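## Task

Place the red earphones inside the small chest's lowest drawer and the black earphones inside its uppermost drawer; at the end all drawers must be closed and the chest standing upright.

## Robot and tools

Robot: two arms, left_arm and right_arm, each with a parallel gripper and a wrist camera. Cameras: cam_head_left, cam_head_right, cam_high, cam_low, cam_left_wrist, cam_right_wrist (each 672x504). The two head cameras are on a beam behind the arms.

Frame: every position, orientation and offset uses the scene frame. Its origin is at table-top height, halfway between the arm bases, a few centimetres in from the table's near edge. +x points out across the table, +z points up, and +y points toward left_arm (names do not match image sides). Measured bases: left_arm near (0.001, 0.286, 0.018) m, right_arm near (0.004, -0.322, 0.016) m. The gripper's fingers extend along its own +z and close along its own y. end_effector_position is the spot between the pads, roughly 1 cm short of the tips. Reported hand positions and orientations may be off by a few centimetres, more when the arm reaches far.

A row of numbers: always 14 values in [-1, 1], even when only one arm should move. First left_arm: dx, dy, dz, rx, ry, rz, opening; then right_arm in the same order. dx..rz are offsets, not poses: they are measured from that arm's Hand target as it stood when the action or move began, along scene axes. Scale: 1.0 equals 0.6 m for dx/dy/dz and 180 degrees for rotation; rx, ry, rz form one rotation vector, turning about the Hand target point. Repeating an offset moves the arm further each time. Six zeros re-request the current Hand target. Opening is absolute, not an offset: +1 is fully open (0.094 m), -1 is shut. A 0 opening is a real command, so to keep a gripper unchanged resend its present value (see Tool commands).

execute_actions(actions, cameras): actions is a list of actions; each action is a list of up to 15 rows, one per 1/30 s step, and a short action repeats its final row for the remainder. Every row in an action counts from the action's start pose, not from the row before. Each action uses 0.5 s. An empty list returns the state with images and shows the scene number and task. cameras: a list of names, ["all"], or []; an unknown name invalidates the call.

move(target, speed, blend, opening_speed, grip_force, blocking, cameras): drives each gripper in a straight line toward its offset. target is one 14-number row or a list of up to 15 rows, all offsets from the same starting Hand targets. speed in m/s, 0.002 to 2.9, default 0.25 (rotation capped at twice that in rad/s), one value or one per target. blend in metres rounds corners in a list; 0 stops at each target. opening_speed: rate of the opening command per second on the -1..1 scale, minimum 0.2; use it to close gently. grip_force: pad force limit in newtons, 10 to 50, one value or one per arm, persisting until changed; lower values close slowly. blocking=false returns after about 0.5 s while the move continues. A move lasts at least 0.5 s and at most 10 s. It does not avoid obstacles or the other arm. Its result adds a move: line giving the ending (done, off_target, moving, held, fault) and limits (paced = pose clipped; held = steps withheld). done means resting within 10 mm and 2 degrees; neither done nor off_target tells you about contact.

wait(seconds 0 to 10): lets time pass holding commands; a running move continues. stop(): brakes a running move, needing some distance. zoom_image(camera, region [x0, y0, x1, y1] pixels, max 504 each side): enlarges part of the newest image. finished_scene(scene 1 or 2): ends the scene permanently; the goal must hold without the robot.

Results: end_effector_position (m) and end_effector_quat_wxyz, Hand target (last commanded pose after clipping, base for next offsets), Tool commands, grip_measured (opening on the command scale; reads slightly wide when empty, narrower than the object when squeezing), grip_effort_nm (gripper motor effort, negative closing; not a pad force), joint positions, torques, velocities, motor temperatures, and step positions for action calls. Grippers often stop short of the Hand target; send another command, or the missing distance as an offset. Check position and tilt after moves; orientation commands are clipped to 40 degrees from the measured one per step.

To release, command an opening clearly above grip_measured. An arm blocked by something keeps pushing until you command its target back past the gripper.

Avoid: dropping items or releasing moving ones; fast impacts and hard pushes, especially into the chest, table or the fixtures near the bases (bar, plate, low rail, up to about 3 cm above the table); any contact between the two arms, grippers or wrist cameras, including one gripper closing on the other's fingers; strain on camera cables; knocking anything off the table; tipping the chest. Route paths around an arm's own base rather than close to it. Motors heat when holding loads, stretching or pressing: MOTOR HOT at 75 °C, fault fold at 90 °C, arm collapse at 100 °C. Loose objects may get nudged occasionally. Joint ranges (rad): waist -2.618..3.054, shoulder 0..3.142, elbow 0..3.142 (straight 2.901), wrist pitch and yaw -1.571..1.571, wrist roll -2.094..2.094.

Each tool is called after "Request:" as name(argument=value, ...) on one line, values as JSON.

## Session

Request:
execute_actions(actions=[])

Scene clock: 0.00 s.
left_arm: end_effector_position=(+0.3222, +0.2276, +0.2459) grip_measured=+1.000 grip_effort_nm=n/a end_effector_quat_wxyz=(+0.495, +0.134, +0.851, -0.117) | right_arm: end_effector_position=(+0.3748, -0.2529, +0.3591) grip_measured=+1.000 grip_effort_nm=n/a end_effector_quat_wxyz=(+0.625, -0.040, +0.707, +0.329)
Joint positions: left_arm=[-0.017 0.998 0.798 -0.372 0.341 0.118 0.094] | right_arm=[-0.086 1.078 0.83 0.254 -0.645 0.435 0.094]
Joint velocities: within noise
Joint torques (N m): no reading
Motor temperatures (°C): left_arm=[28 32 29 36 24 26 25] | right_arm=[25 33 36 39 25 24 23]
Heat: left arm: 36 °C; right arm: 39 °C.
Hand target: left_arm +0.3225, +0.2279, +0.2476; +0.495, +0.134, +0.850, -0.116 | right_arm +0.3733, -0.2522, +0.3663; +0.631, -0.045, +0.701, +0.329
Tool commands: left_gripper/opening=+1.0 right_gripper/opening=+1.0

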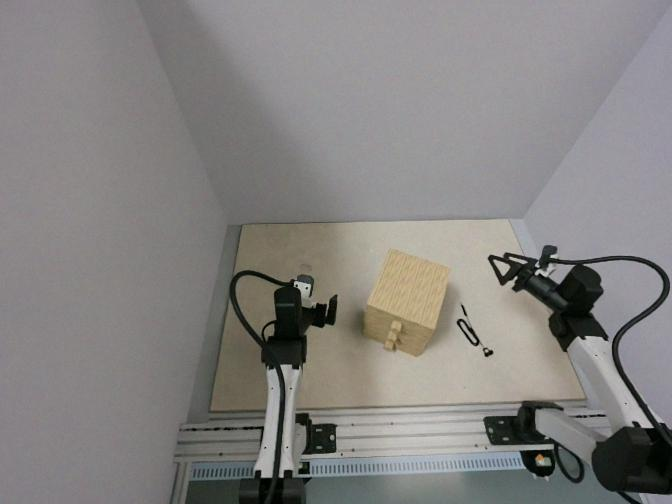

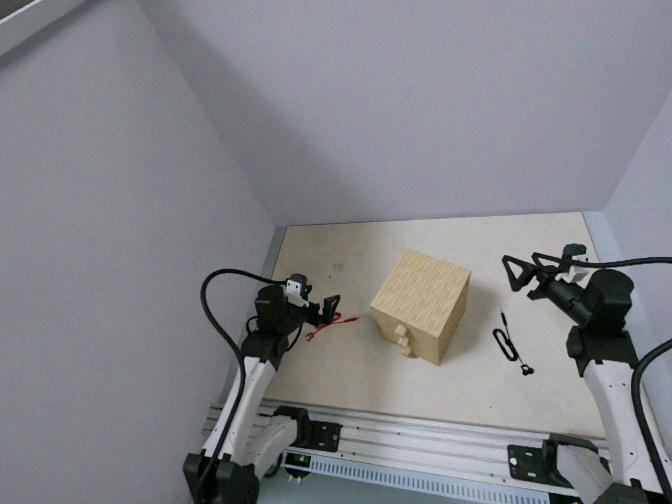

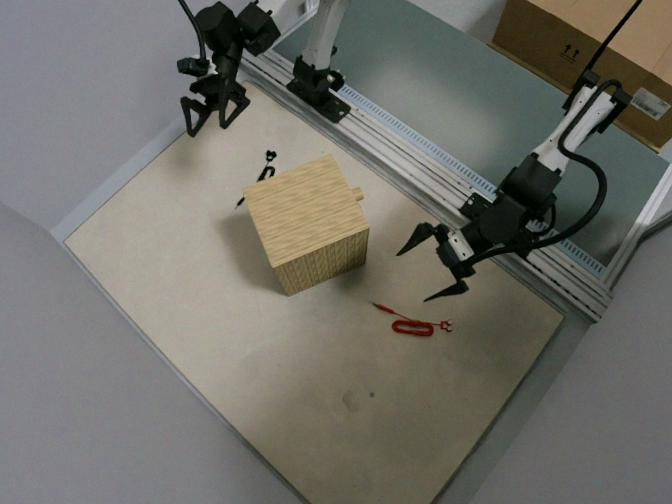

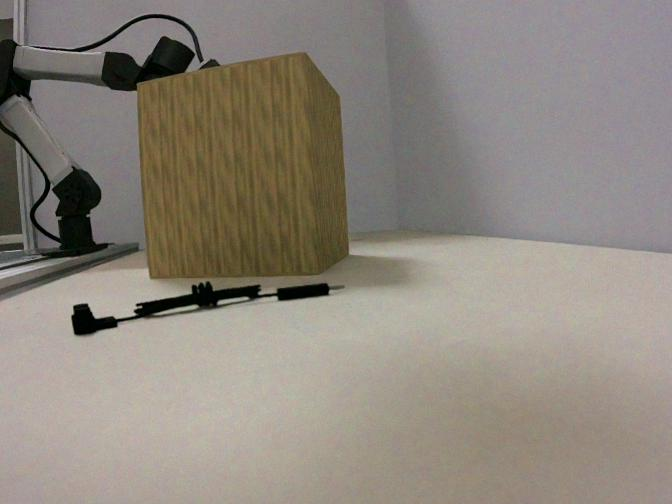

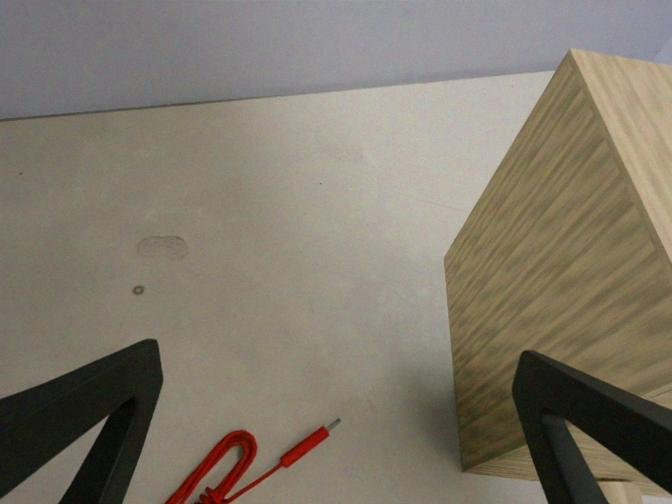

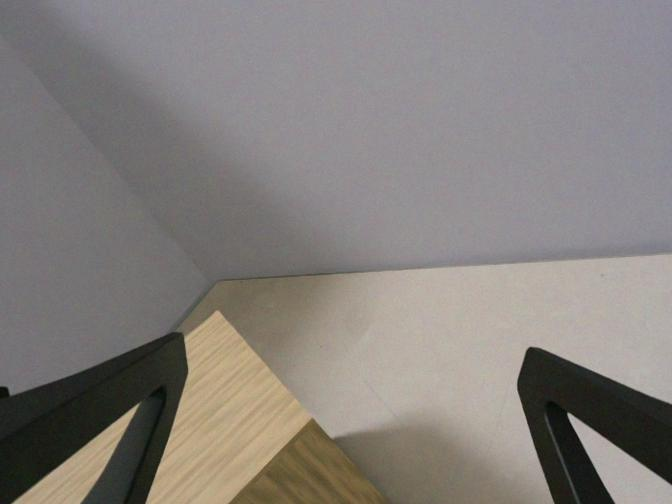

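Request:
zoom_image(camera="cam_head_left", region=[340, 230, 520, 380])

Request:
zoom_image(camera="cam_head_right", region=[280, 230, 550, 430])

Request:
zoom_image(camera="cam_high", region=[220, 130, 480, 350])

Scaled by 2.800 from the camera's 672x504 image, which has a finer 960x720 frame.

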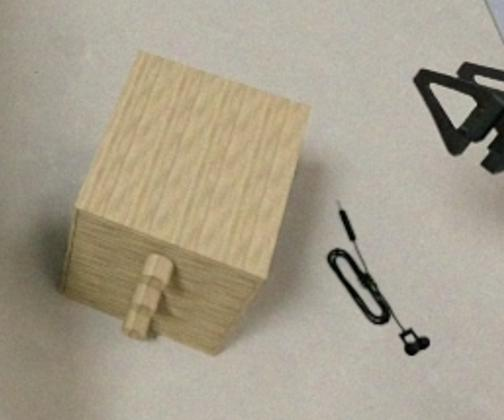

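Scaled by 1.867 from the camera's 672x504 image, which has a finer 960x720 frame.

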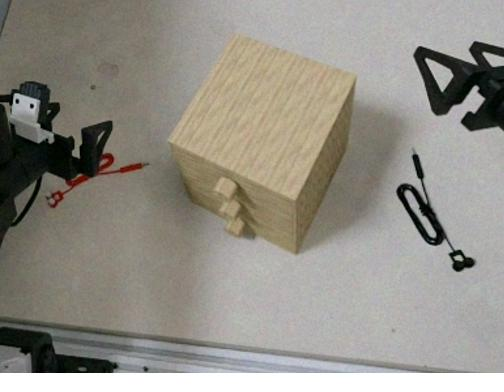

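Scaled by 1.938 from the camera's 672x504 image, which has a finer 960x720 frame.

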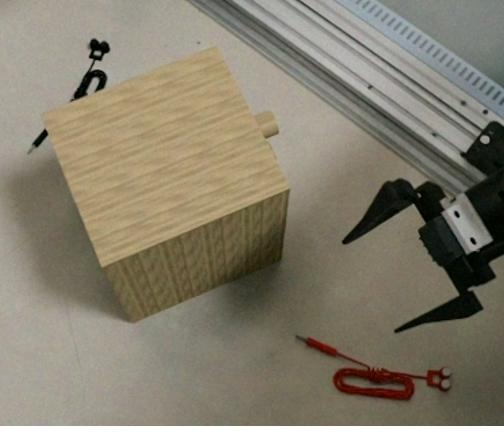

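Request:
move(target=[-0.204,-0.18,0.087,0.042,0.05,-0.018,1,-0.072,-0.055,-0.244,-0.3,0.4056,0.046,1], cameras=["all"])

Scene clock: 76.83 s.
left_arm: end_effector_position=(+0.1986, +0.1201, +0.2912) grip_measured=+1.000 grip_effort_nm=0.00 end_effector_quat_wxyz=(+0.407, +0.189, +0.890, -0.084) | right_arm: end_effector_position=(+0.3470, -0.2839, +0.2267) grip_measured=+1.000 grip_effort_nm=0.03 end_effector_quat_wxyz=(+0.088, -0.157, +0.984, -0.001)
Joint positions: left_arm=[-0.908 0.946 1.157 -1.011 -0.334 -0.341 0.094] | right_arm=[0.117 1.726 1.819 -1.482 -0.014 -0.217 0.094]
Joint torques (N m): left_arm=[-0.49 -0.2 10.7 2.12 -0.44 -0.06] | right_arm=[0.5 -6.99 5.46 -0.01 0.1 0.08]
Motor temperatures (°C): left_arm=[27 31 41 44 24 25 25] | right_arm=[25 33 45 48 25 23 23]
Heat: left arm: 44 °C; right arm: 48 °C.
Hand target: left_arm +0.2001, +0.1199, +0.2998; +0.414, +0.181, +0.888, -0.084 | right_arm +0.3301, -0.2852, +0.2199; +0.000, -0.155, +0.988, +0.000
Off the commanded pose: left_arm 0.009 m, 1 deg | right_arm 0.018 m, 10 deg.
joint sent to its limit (right arm) — joint 4 (wrist pitch), lower limit. The joint targets are off in orientation, not in position.
move: off_target (right_arm)

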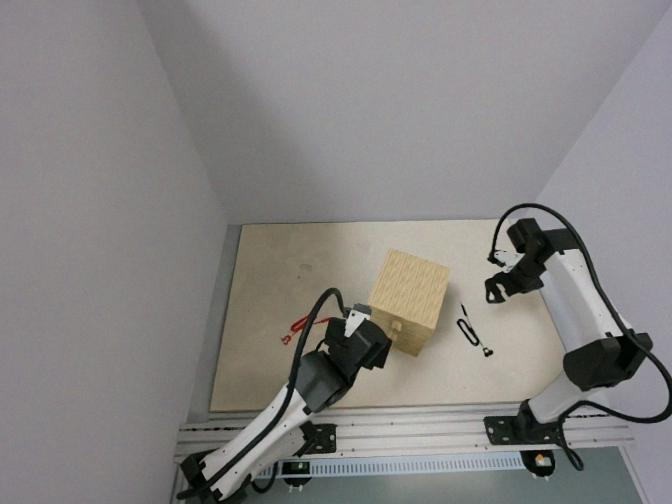

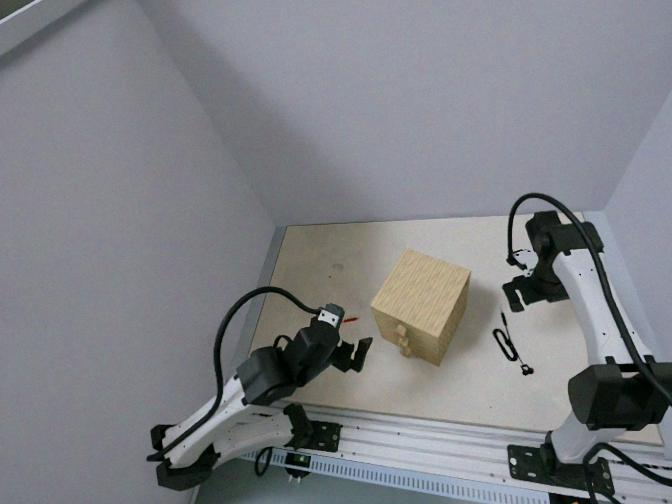

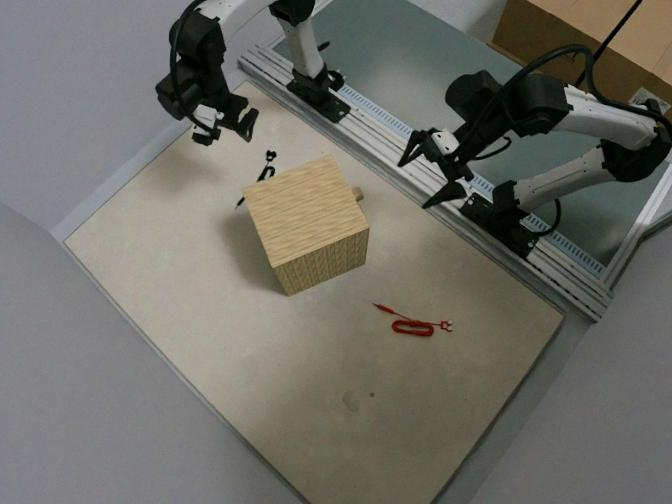

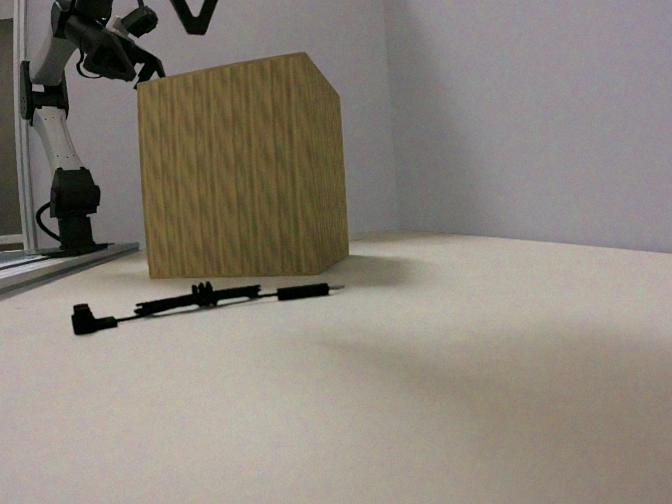

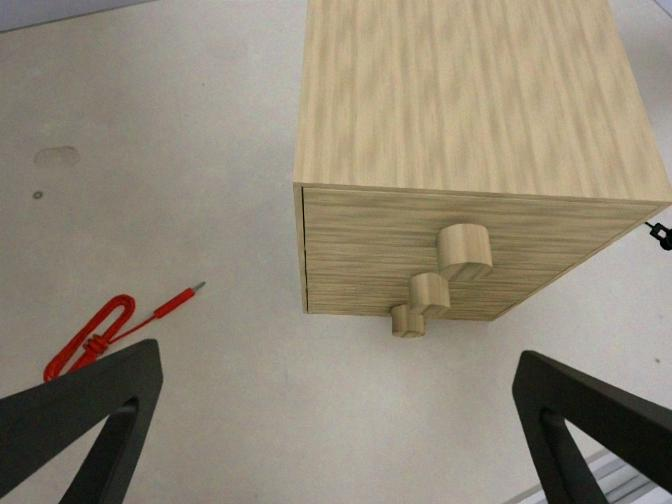

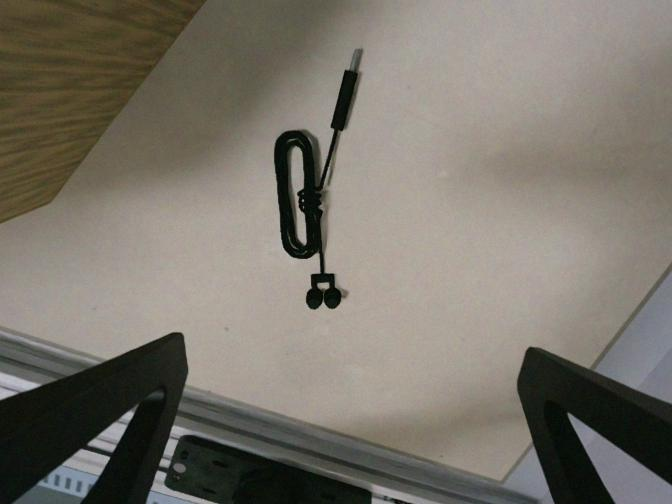

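Request:
move(target=[-0.0585,-0.075,-0.383,-0.048,-0.1,-0.027,0.3,0.038,0.04,-0.233,0,0,0,0.3], cameras=["all"])

Scene clock: 151.50 s.
left_arm: end_effector_position=(+0.1655, +0.0701, +0.0737) grip_measured=+0.302 grip_effort_nm=-0.12 end_effector_quat_wxyz=(+0.553, +0.190, +0.797, -0.149) | right_arm: end_effector_position=(+0.3571, -0.2615, +0.0843) grip_measured=+0.302 grip_effort_nm=-0.07 end_effector_quat_wxyz=(+0.010, -0.158, +0.987, +0.003)
Joint positions: left_arm=[-1.409 1.248 0.03 0.655 -0.802 -0.476 0.061] | right_arm=[0.18 1.893 1.471 -1.125 -0.011 -0.155 0.061]
Joint torques (N m): left_arm=[-0.54 -1.01 4.85 2.47 -0.51 0.28] | right_arm=[0.51 -9.03 4.72 0.38 0.09 0.09]
Motor temperatures (°C): left_arm=[27 30 47 46 24 24 25] | right_arm=[25 39 43 38 25 23 23]
Heat: left arm: 47 °C; right arm: 43 °C.
Hand target: left_arm +0.1649, +0.0749, +0.0699; +0.556, +0.197, +0.796, -0.138 | right_arm +0.3529, -0.2612, +0.0801; +0.000, -0.155, +0.988, +0.000
Off the commanded pose: left_arm 0.006 m, 2 deg | right_arm 0.006 m, 1 deg.
move: done

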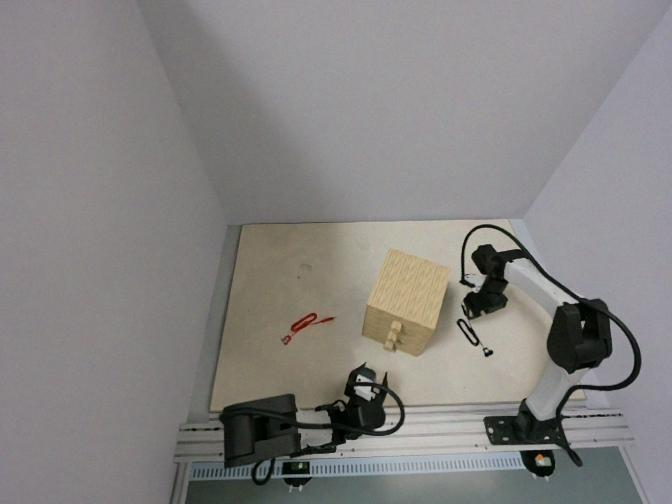

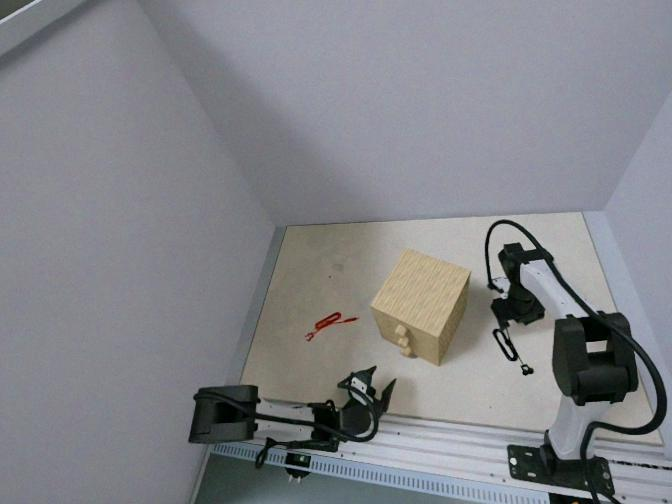

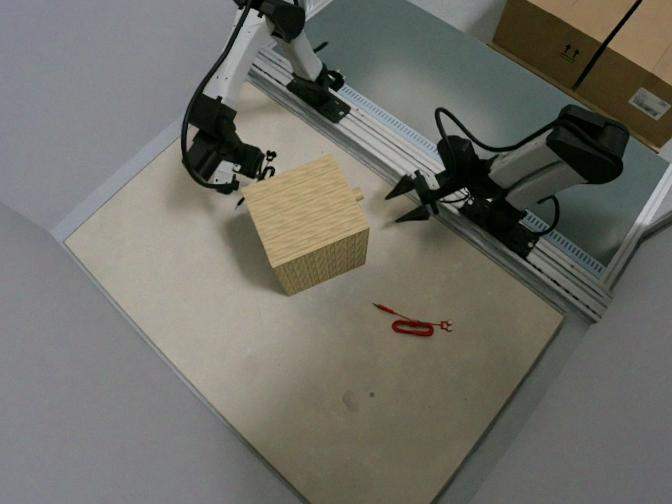

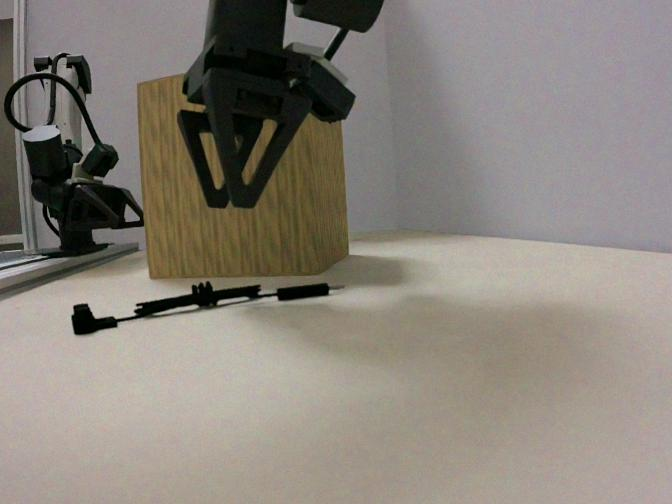

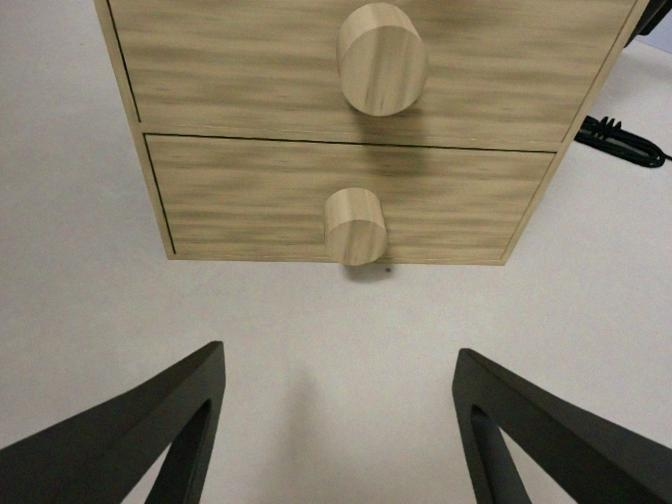

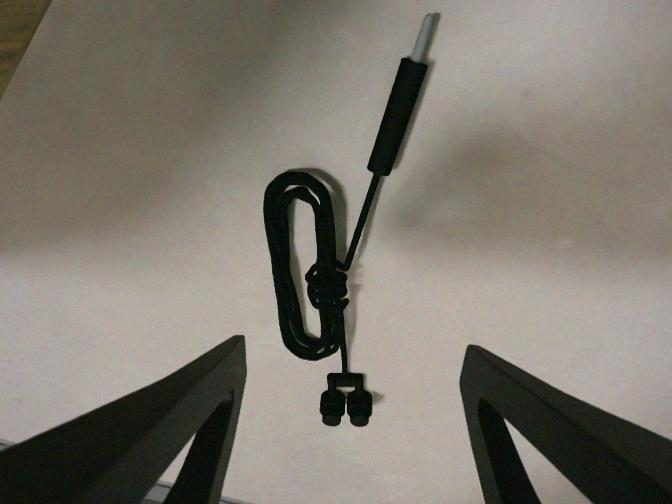

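Request:
move(target=[0.132,-0.087,-0.052,0,0,0,0.3,-0.028,0.008,-0.115,0,0,0,0.3], speed=0.12, cameras=["cam_left_wrist","cam_right_wrist","cam_low"])

Scene clock: 185.50 s.
left_arm: end_effector_position=(+0.2390, +0.0284, +0.0339) grip_measured=+0.302 grip_effort_nm=-0.12 end_effector_quat_wxyz=(+0.547, +0.201, +0.803, -0.128) | right_arm: end_effector_position=(+0.3418, -0.2562, +0.0167) grip_measured=+0.302 grip_effort_nm=-0.07 end_effector_quat_wxyz=(+0.011, -0.158, +0.987, +0.003)
Joint positions: left_arm=[-1.102 1.916 0.234 1.2 -0.544 -0.27 0.061] | right_arm=[0.203 1.92 1.225 -0.848 -0.011 -0.132 0.061]
Joint torques (N m): left_arm=[0.91 -4.05 4.94 2.97 -0.13 0.27] | right_arm=[0.53 -8.44 4.18 0.4 0.1 0.09]
Motor temperatures (°C): left_arm=[27 30 40 46 24 24 25] | right_arm=[25 44 41 37 25 23 23]
Heat: left arm: 46 °C; right arm: 44 °C.
Hand target: left_arm +0.2442, +0.0226, +0.0389; +0.556, +0.197, +0.796, -0.138 | right_arm +0.3361, -0.2563, +0.0111; +0.000, -0.155, +0.988, +0.000
Off the commanded pose: left_arm 0.009 m, 2 deg | right_arm 0.008 m, 1 deg.
move: done
Images, in order (width x height): cam_low 672x504, cam_left_wrist 672x504, cam_right_wrist 672x504.

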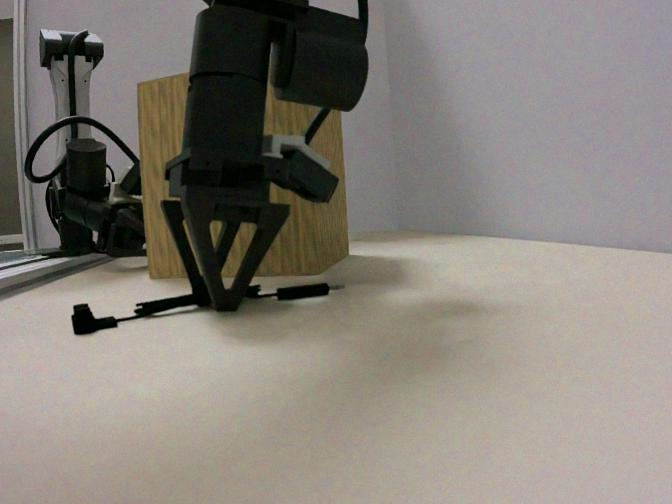

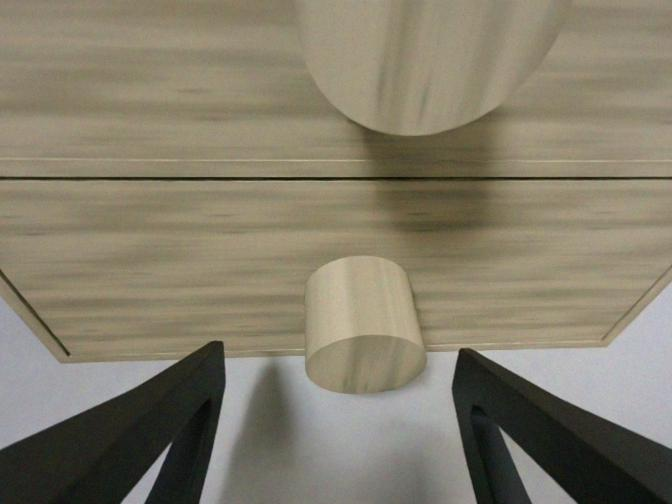

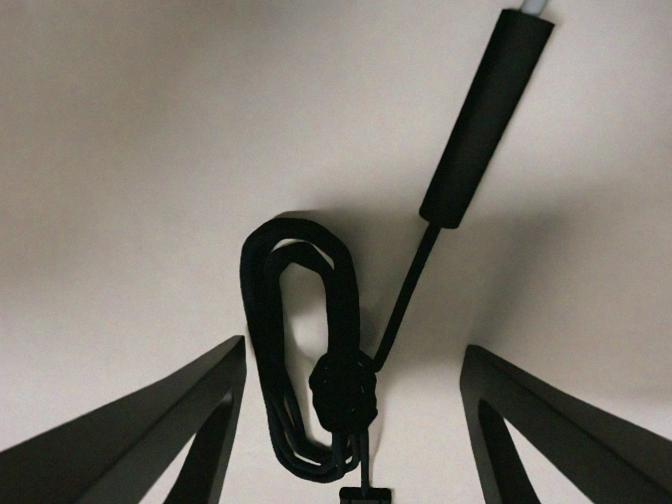

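Request:
move(target=[[0,-0.007,0,0,0,0,0.3,-0.003,0.009,-0.012,0,0,0,0.3],[0,-0.007,0,0,0,0,-0.65,-0.003,0.009,-0.012,0,0,0,-0.95]], speed=0.1, opening_speed=0.8, grip_force=[50,40], cameras=["cam_left_wrist","cam_right_wrist"])

Scene clock: 201.37 s.
left_arm: end_effector_position=(+0.2410, +0.0238, +0.0372) grip_measured=-0.425 grip_effort_nm=-1.04 end_effector_quat_wxyz=(+0.550, +0.199, +0.800, -0.133) | right_arm: end_effector_position=(+0.3440, -0.2540, +0.0147) grip_measured=-0.861 grip_effort_nm=-0.78 end_effector_quat_wxyz=(+0.019, -0.156, +0.988, -0.006)
Joint positions: left_arm=[-1.102 1.916 0.248 1.201 -0.542 -0.27 0.027] | right_arm=[0.218 1.92 1.216 -0.824 0.009 -0.113 0.007]
Joint torques (N m): left_arm=[0.13 -3.77 5.18 2.85 -0.24 0.17] | right_arm=[0.64 -7.69 3.52 0.47 -0.1 0.07]
Heat: left arm: 50 °C; right arm: 43 °C.
Hand target: left_arm +0.2442, +0.0185, +0.0388; +0.556, +0.197, +0.796, -0.138 | right_arm +0.3343, -0.2510, +0.0039; +0.000, -0.155, +0.988, +0.000
Off the commanded pose: left_arm 0.006 m, 1 deg | right_arm 0.015 m, 2 deg.
grip_force (N): 50, 40
move: off_target (right_arm); target 2's new opening was sent with right_arm's hand 0.014 m and 2 deg from that target
Images, in order (width x height): cam_left_wrist 672x504, cam_right_wrist 672x504.

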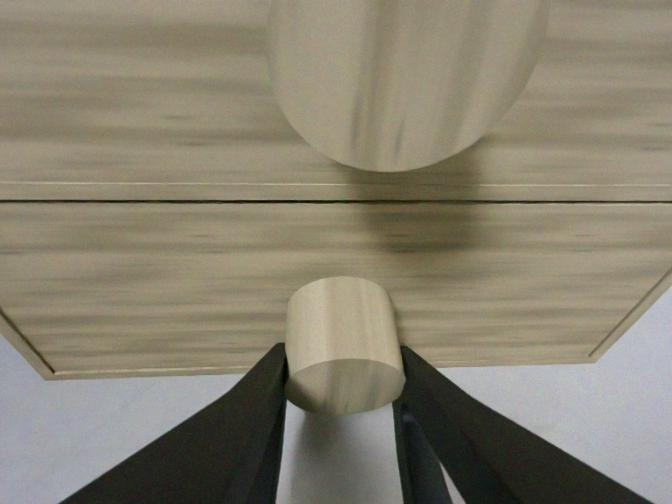

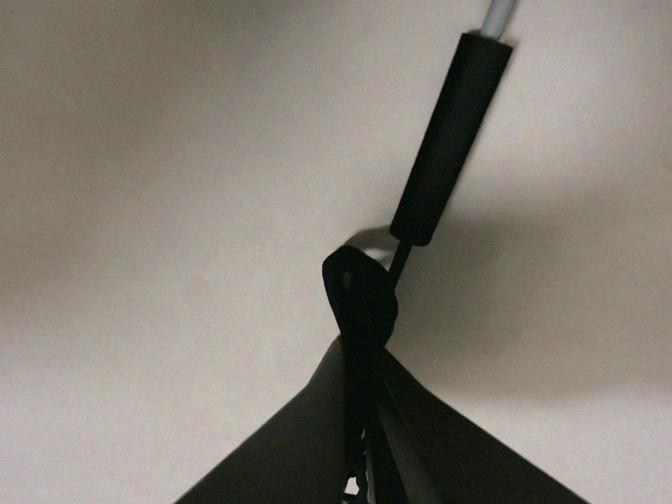

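Request:
move(target=[-0.132,0.0706,0,0,0,0,-0.65,0,0,0.37,0,0,0,-0.95], speed=0.1, cameras=["cam_left_wrist","cam_right_wrist","cam_head_left","cam_head_right","cam_high"])

Scene clock: 209.80 s.
left_arm: end_effector_position=(+0.1652, +0.0571, +0.0359) grip_measured=-0.425 grip_effort_nm=-1.03 end_effector_quat_wxyz=(+0.553, +0.205, +0.796, -0.138) | right_arm: end_effector_position=(+0.3499, -0.2511, +0.2138) grip_measured=-0.877 grip_effort_nm=-0.81 end_effector_quat_wxyz=(+0.069, -0.156, +0.985, -0.002)
Joint positions: left_arm=[-1.432 1.782 0.034 1.161 -0.818 -0.466 0.027] | right_arm=[0.218 1.782 1.838 -1.484 0.005 -0.113 0.006]
Joint torques (N m): left_arm=[-0.55 -5.71 2.13 2.21 -0.56 -0.04] | right_arm=[0.4 -10.19 7.5 -0.07 -0.04 0.04]
Heat: left arm: 50 °C; right arm: 43 °C.
Hand target: left_arm +0.1650, +0.0608, +0.0388; +0.556, +0.197, +0.796, -0.138 | right_arm +0.3343, -0.2511, +0.2259; +0.000, -0.155, +0.988, +0.000
Off the commanded pose: left_arm 0.005 m, 1 deg | right_arm 0.020 m, 8 deg.
joint sent to its limit (right arm) — joint 4 (wrist pitch), lower limit. The joint targets are off in orientation, not in position.
grip_force (N): 50, 40
move: off_target (right_arm)
Images, in order (width x height): cam_head_left 672x504, cam_head_right 672x504, cam_high 672x504, cam_left_wrist 672x504, cam_right_wrist 672x504.

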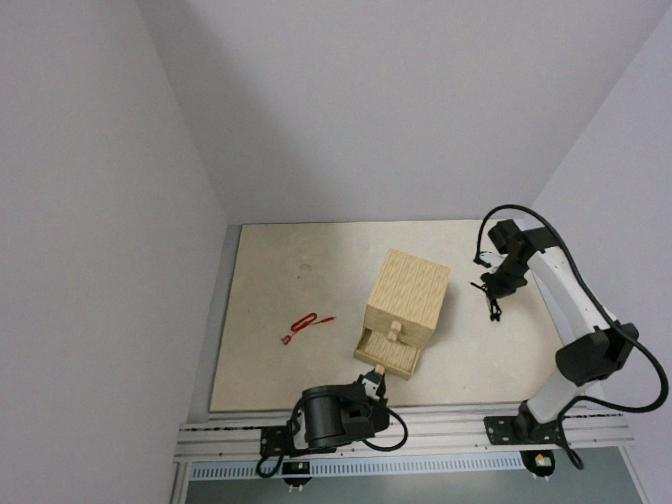

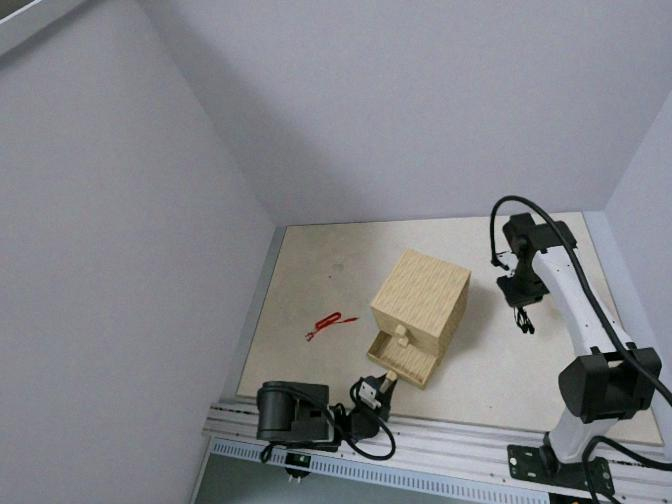

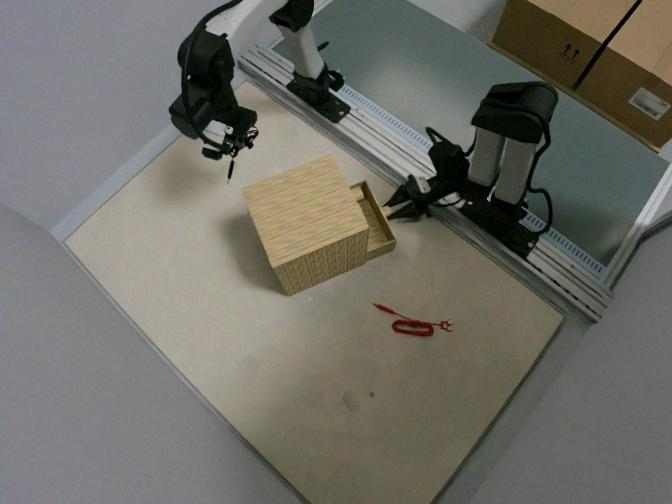

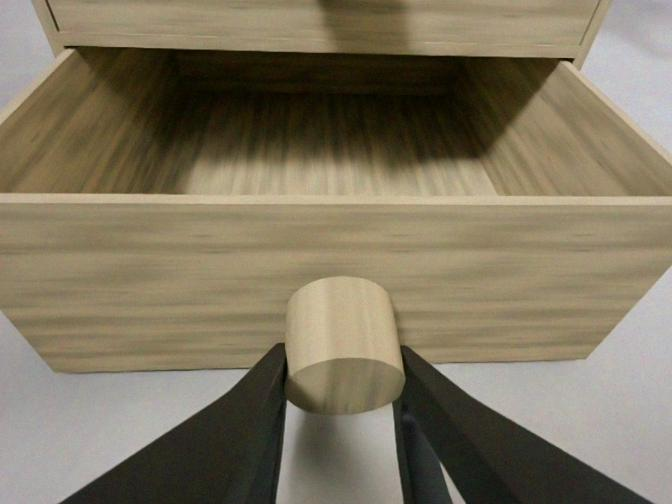

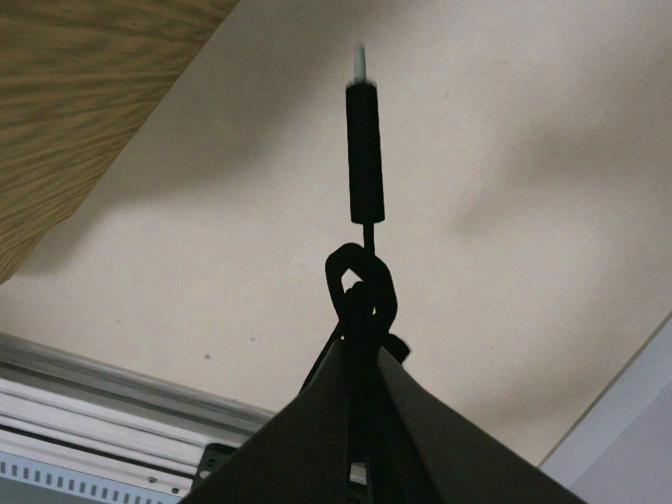

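Request:
move(target=[[0,0,0,0,0,0,0.2,0,0,0,0,0,0,-0.95],[0,0,0.25,0,0,0,0.2,0,0,-0.02,0,0,0,-0.95],[0.275,0.398,0.219,0.270,0.248,-0.194,0.2,0,0,-0.04,0,0,0,-0.95]], blend=[0,0.03,0], cameras=["cam_left_wrist"])

Scene clock: 223.83 s.
left_arm: end_effector_position=(+0.3235, +0.2960, +0.1699) grip_measured=+0.198 grip_effort_nm=0.11 end_effector_quat_wxyz=(+0.038, +0.547, +0.836, -0.029) | right_arm: end_effector_position=(+0.3514, -0.2508, +0.2078) grip_measured=-0.877 grip_effort_nm=-0.81 end_effector_quat_wxyz=(+0.060, -0.156, +0.986, -0.002)
Joint positions: left_arm=[0.063 1.795 1.622 -1.409 0.092 1.239 0.056] | right_arm=[0.218 1.799 1.838 -1.484 0.005 -0.113 0.006]
Joint torques (N m): left_arm=[0.43 -5.94 9.98 0.4 0.01 0.29] | right_arm=[0.4 -7.64 5.49 -0.11 -0.05 0.05]
Heat: left arm: 49 °C; right arm: 46 °C.
Hand target: left_arm +0.3299, +0.2997, +0.1702; +0.036, +0.552, +0.833, -0.025 | right_arm +0.3343, -0.2511, +0.2019; +0.000, -0.155, +0.988, +0.000
Off the commanded pose: left_arm 0.007 m, 1 deg | right_arm 0.018 m, 7 deg.
joint sent to its limit (right arm) — joint 4 (wrist pitch), lower limit. The joint targets still meet the commanded pose.
grip_force (N): 50, 40
move: off_target (right_arm)
Images, in order (width x height): cam_left_wrist 672x504.

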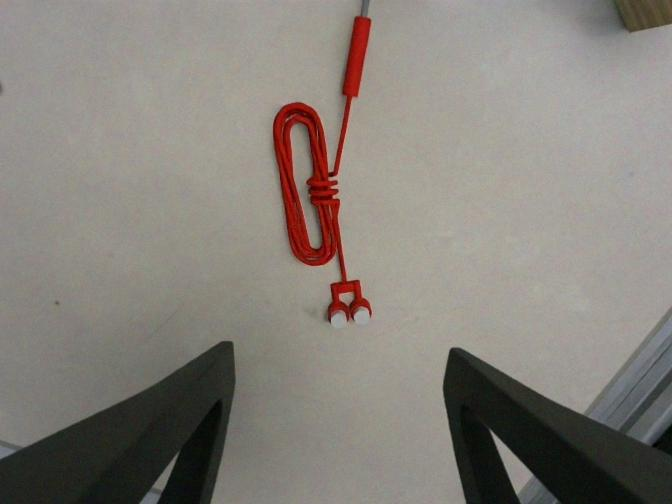

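Request:
move(target=[[0.022,-0.013,-0.266,0,0,0,0.2,0,0,0,0,0,0,-0.95],[0.022,-0.013,-0.272,0,0,0,-0.95,0,0,0,0,0,0,-0.95],[0.022,-0.013,0.08,0,0,0,-0.95,0,0,0,0,0,0,-0.95],[-0.1757,-0.393,0.1,-0.168,-0.02,-0.179,-0.95,0,0,0,0,0,0,-0.95]], blend=[0,0,0.03,0], speed=[0.2,0.1,0.25,0.25], grip_force=[50,40], cameras=["cam_left_wrist","cam_head_left","cam_head_right","cam_high"])

Scene clock: 237.53 s.
left_arm: end_effector_position=(+0.2269, +0.0652, +0.2264) grip_measured=-0.928 grip_effort_nm=-1.04 end_effector_quat_wxyz=(+0.182, +0.732, +0.615, -0.229) | right_arm: end_effector_position=(+0.3514, -0.2508, +0.2078) grip_measured=-0.877 grip_effort_nm=-0.81 end_effector_quat_wxyz=(+0.060, -0.156, +0.986, -0.002)
Joint positions: left_arm=[-0.467 1.598 1.517 -1.355 0.592 1.244 0.003] | right_arm=[0.218 1.799 1.838 -1.484 0.005 -0.113 0.006]
Joint torques (N m): left_arm=[-0.14 -8.58 6.16 1.03 0.49 0.03] | right_arm=[0.39 -7.68 5.49 -0.11 -0.05 0.05]
Heat: left arm: 44 °C; right arm: 44 °C.
Hand target: left_arm +0.2246, +0.0638, +0.2302; +0.195, +0.731, +0.612, -0.230 | right_arm +0.3343, -0.2511, +0.2019; +0.000, -0.155, +0.988, +0.000
Off the commanded pose: left_arm 0.005 m, 1 deg | right_arm 0.018 m, 7 deg.
joint sent to its limit (right arm) — joint 4 (wrist pitch), lower limit. The joint targets still meet the commanded pose.
grip_force (N): 50, 40
move: off_target (right_arm); target 2's new opening was sent with left_arm's hand 0.013 m and 1 deg from that target
Images, in order (width x height): cam_head_left 672x504, cam_head_right 672x504, cam_high 672x504, cam_left_wrist 672x504.

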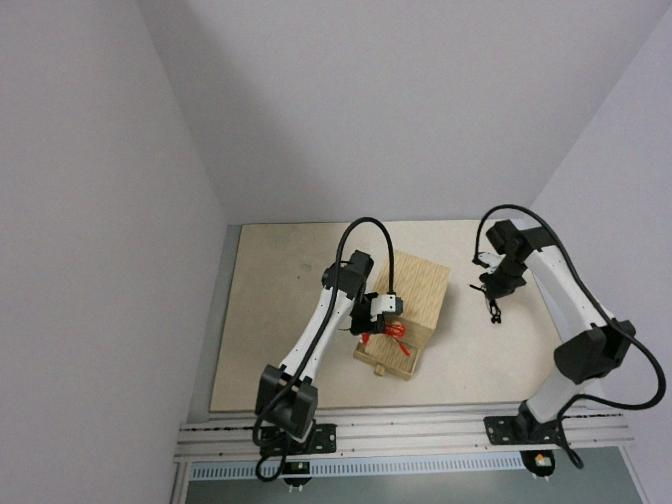

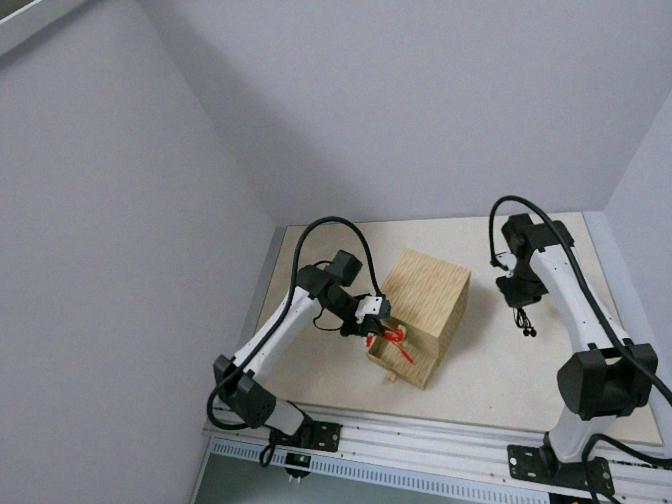

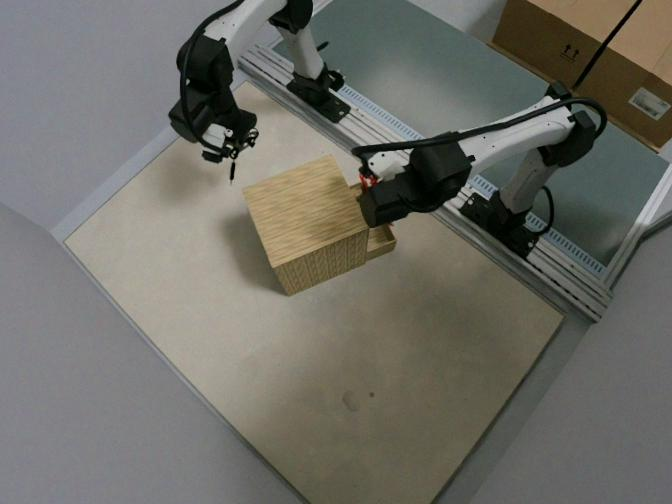

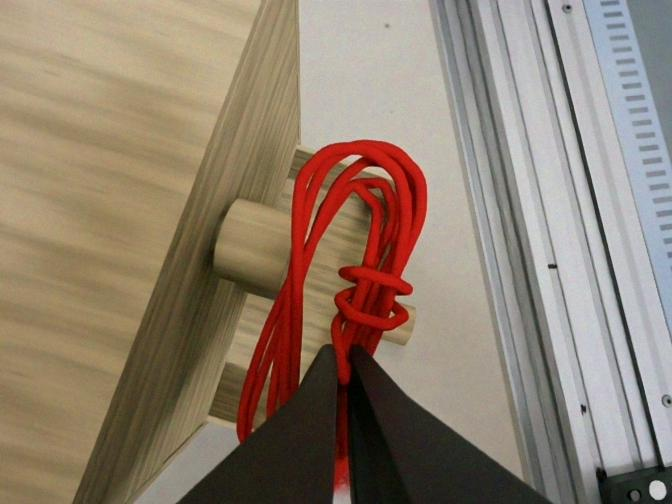

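Request:
move(target=[-0.01,0.004,-0.235,0,0,0,-0.95,0,0,0,0,0,0,-0.95], speed=0.12, cameras=["cam_left_wrist","cam_head_right"])

Request:
zoom_image(camera="cam_head_right", region=[300, 240, 500, 400])

Scene clock: 251.73 s.
left_arm: end_effector_position=(+0.2196, +0.0688, +0.0968) grip_measured=-0.928 grip_effort_nm=-1.04 end_effector_quat_wxyz=(+0.198, +0.732, +0.612, -0.224) | right_arm: end_effector_position=(+0.3514, -0.2508, +0.2078) grip_measured=-0.877 grip_effort_nm=-0.81 end_effector_quat_wxyz=(+0.060, -0.156, +0.986, -0.002)
Joint positions: left_arm=[-0.474 1.573 0.965 -0.786 0.594 1.229 0.003] | right_arm=[0.218 1.799 1.838 -1.484 0.005 -0.113 0.006]
Joint torques (N m): left_arm=[-0.49 -4.29 6.17 1.23 0.44 0.04] | right_arm=[0.39 -7.68 5.5 -0.11 -0.05 0.05]
Heat: left arm: 42 °C; right arm: 44 °C.
Hand target: left_arm +0.2186, +0.0663, +0.0892; +0.195, +0.731, +0.612, -0.230 | right_arm +0.3343, -0.2511, +0.2019; +0.000, -0.155, +0.988, +0.000
Off the commanded pose: left_arm 0.008 m, 1 deg | right_arm 0.018 m, 7 deg.
joint sent to its limit (right arm) — joint 4 (wrist pitch), lower limit. The joint targets still meet the commanded pose.
grip_force (N): 50, 40
move: off_target (right_arm)
Images, in order (width x height): cam_head_right 672x504, cam_left_wrist 672x504.

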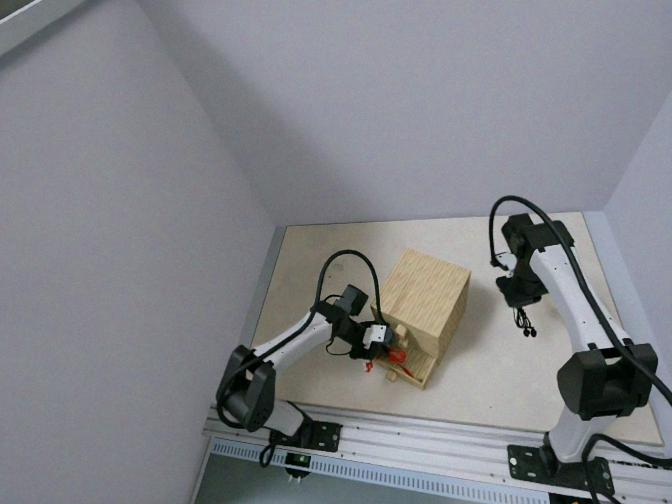

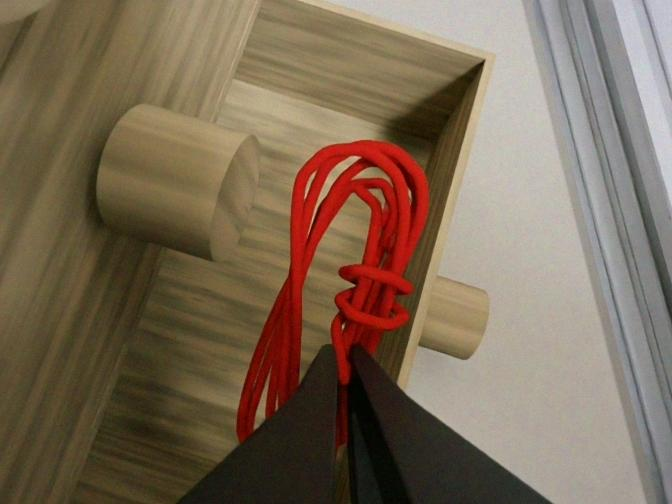

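Scaled by 2.520 from the camera's 672x504 image, which has a finer 960x720 frame.

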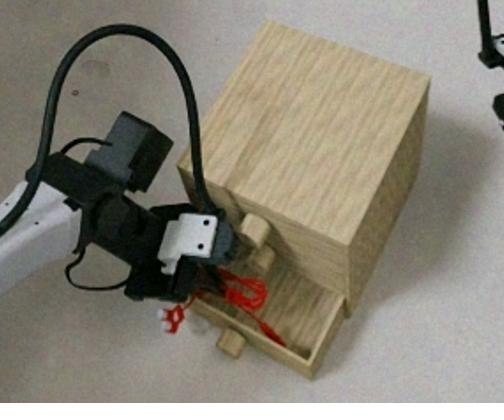

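Request:
move(target=[[-0.029,-0.06,0,0,0,0,-0.95,0,0,0,0,0,0,-0.95],[-0.029,-0.06,-0.042,0,0,0,-0.95,0,0,0,0,0,0,-0.95]], speed=0.12, cameras=["cam_left_wrist","cam_head_right"])

Request:
zoom_image(camera="cam_head_right", region=[300, 240, 500, 400])

Scene clock: 262.00 s.
left_arm: end_effector_position=(+0.2079, +0.0186, +0.0930) grip_measured=-0.928 grip_effort_nm=-1.04 end_effector_quat_wxyz=(+0.239, +0.735, +0.588, -0.238) | right_arm: end_effector_position=(+0.3514, -0.2508, +0.2078) grip_measured=-0.877 grip_effort_nm=-0.81 end_effector_quat_wxyz=(+0.060, -0.156, +0.986, -0.002)
Joint positions: left_arm=[-0.624 1.573 0.9 -0.544 0.614 1.06 0.003] | right_arm=[0.218 1.799 1.838 -1.484 0.005 -0.113 0.006]
Joint torques (N m): left_arm=[-0.35 -2.26 4.86 1.17 -0.11 -0.01] | right_arm=[0.43 -7.68 5.49 -0.11 -0.04 0.04]
Heat: left arm: 42 °C; right arm: 43 °C.
Hand target: left_arm +0.2011, +0.0302, +0.0640; +0.194, +0.731, +0.612, -0.230 | right_arm +0.3343, -0.2511, +0.2019; +0.000, -0.155, +0.988, +0.000
Off the commanded pose: left_arm 0.032 m, 6 deg | right_arm 0.018 m, 7 deg.
joint sent to its limit (right arm) — joint 4 (wrist pitch), lower limit. The joint targets still meet the commanded pose.
grip_force (N): 50, 40
move: off_target (left_arm, right_arm)
Images, in order (width x height): cam_head_right 672x504, cam_left_wrist 672x504.

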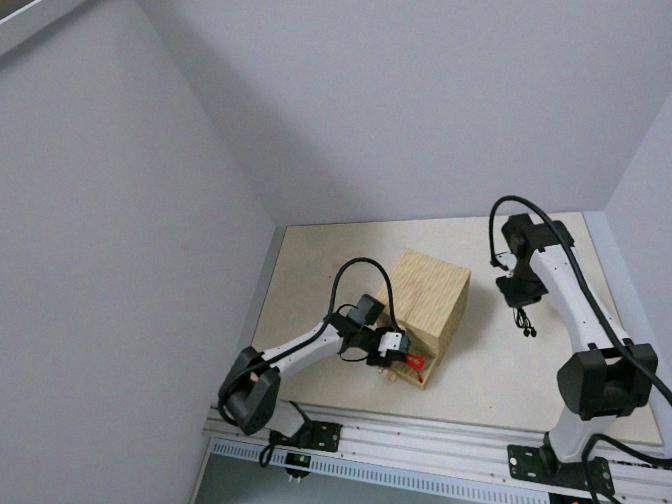

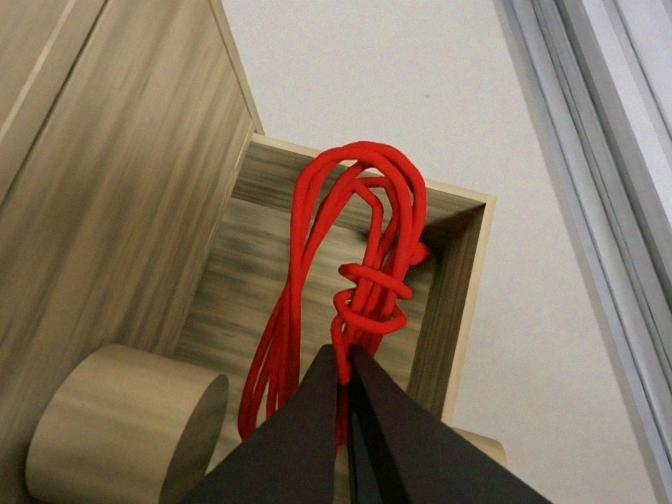

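Scaled by 2.520 from the camera's 672x504 image, which has a finer 960x720 frame.

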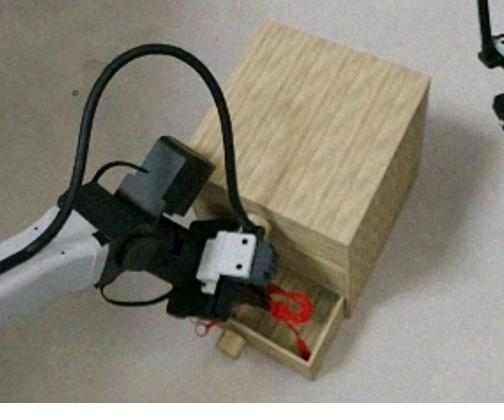

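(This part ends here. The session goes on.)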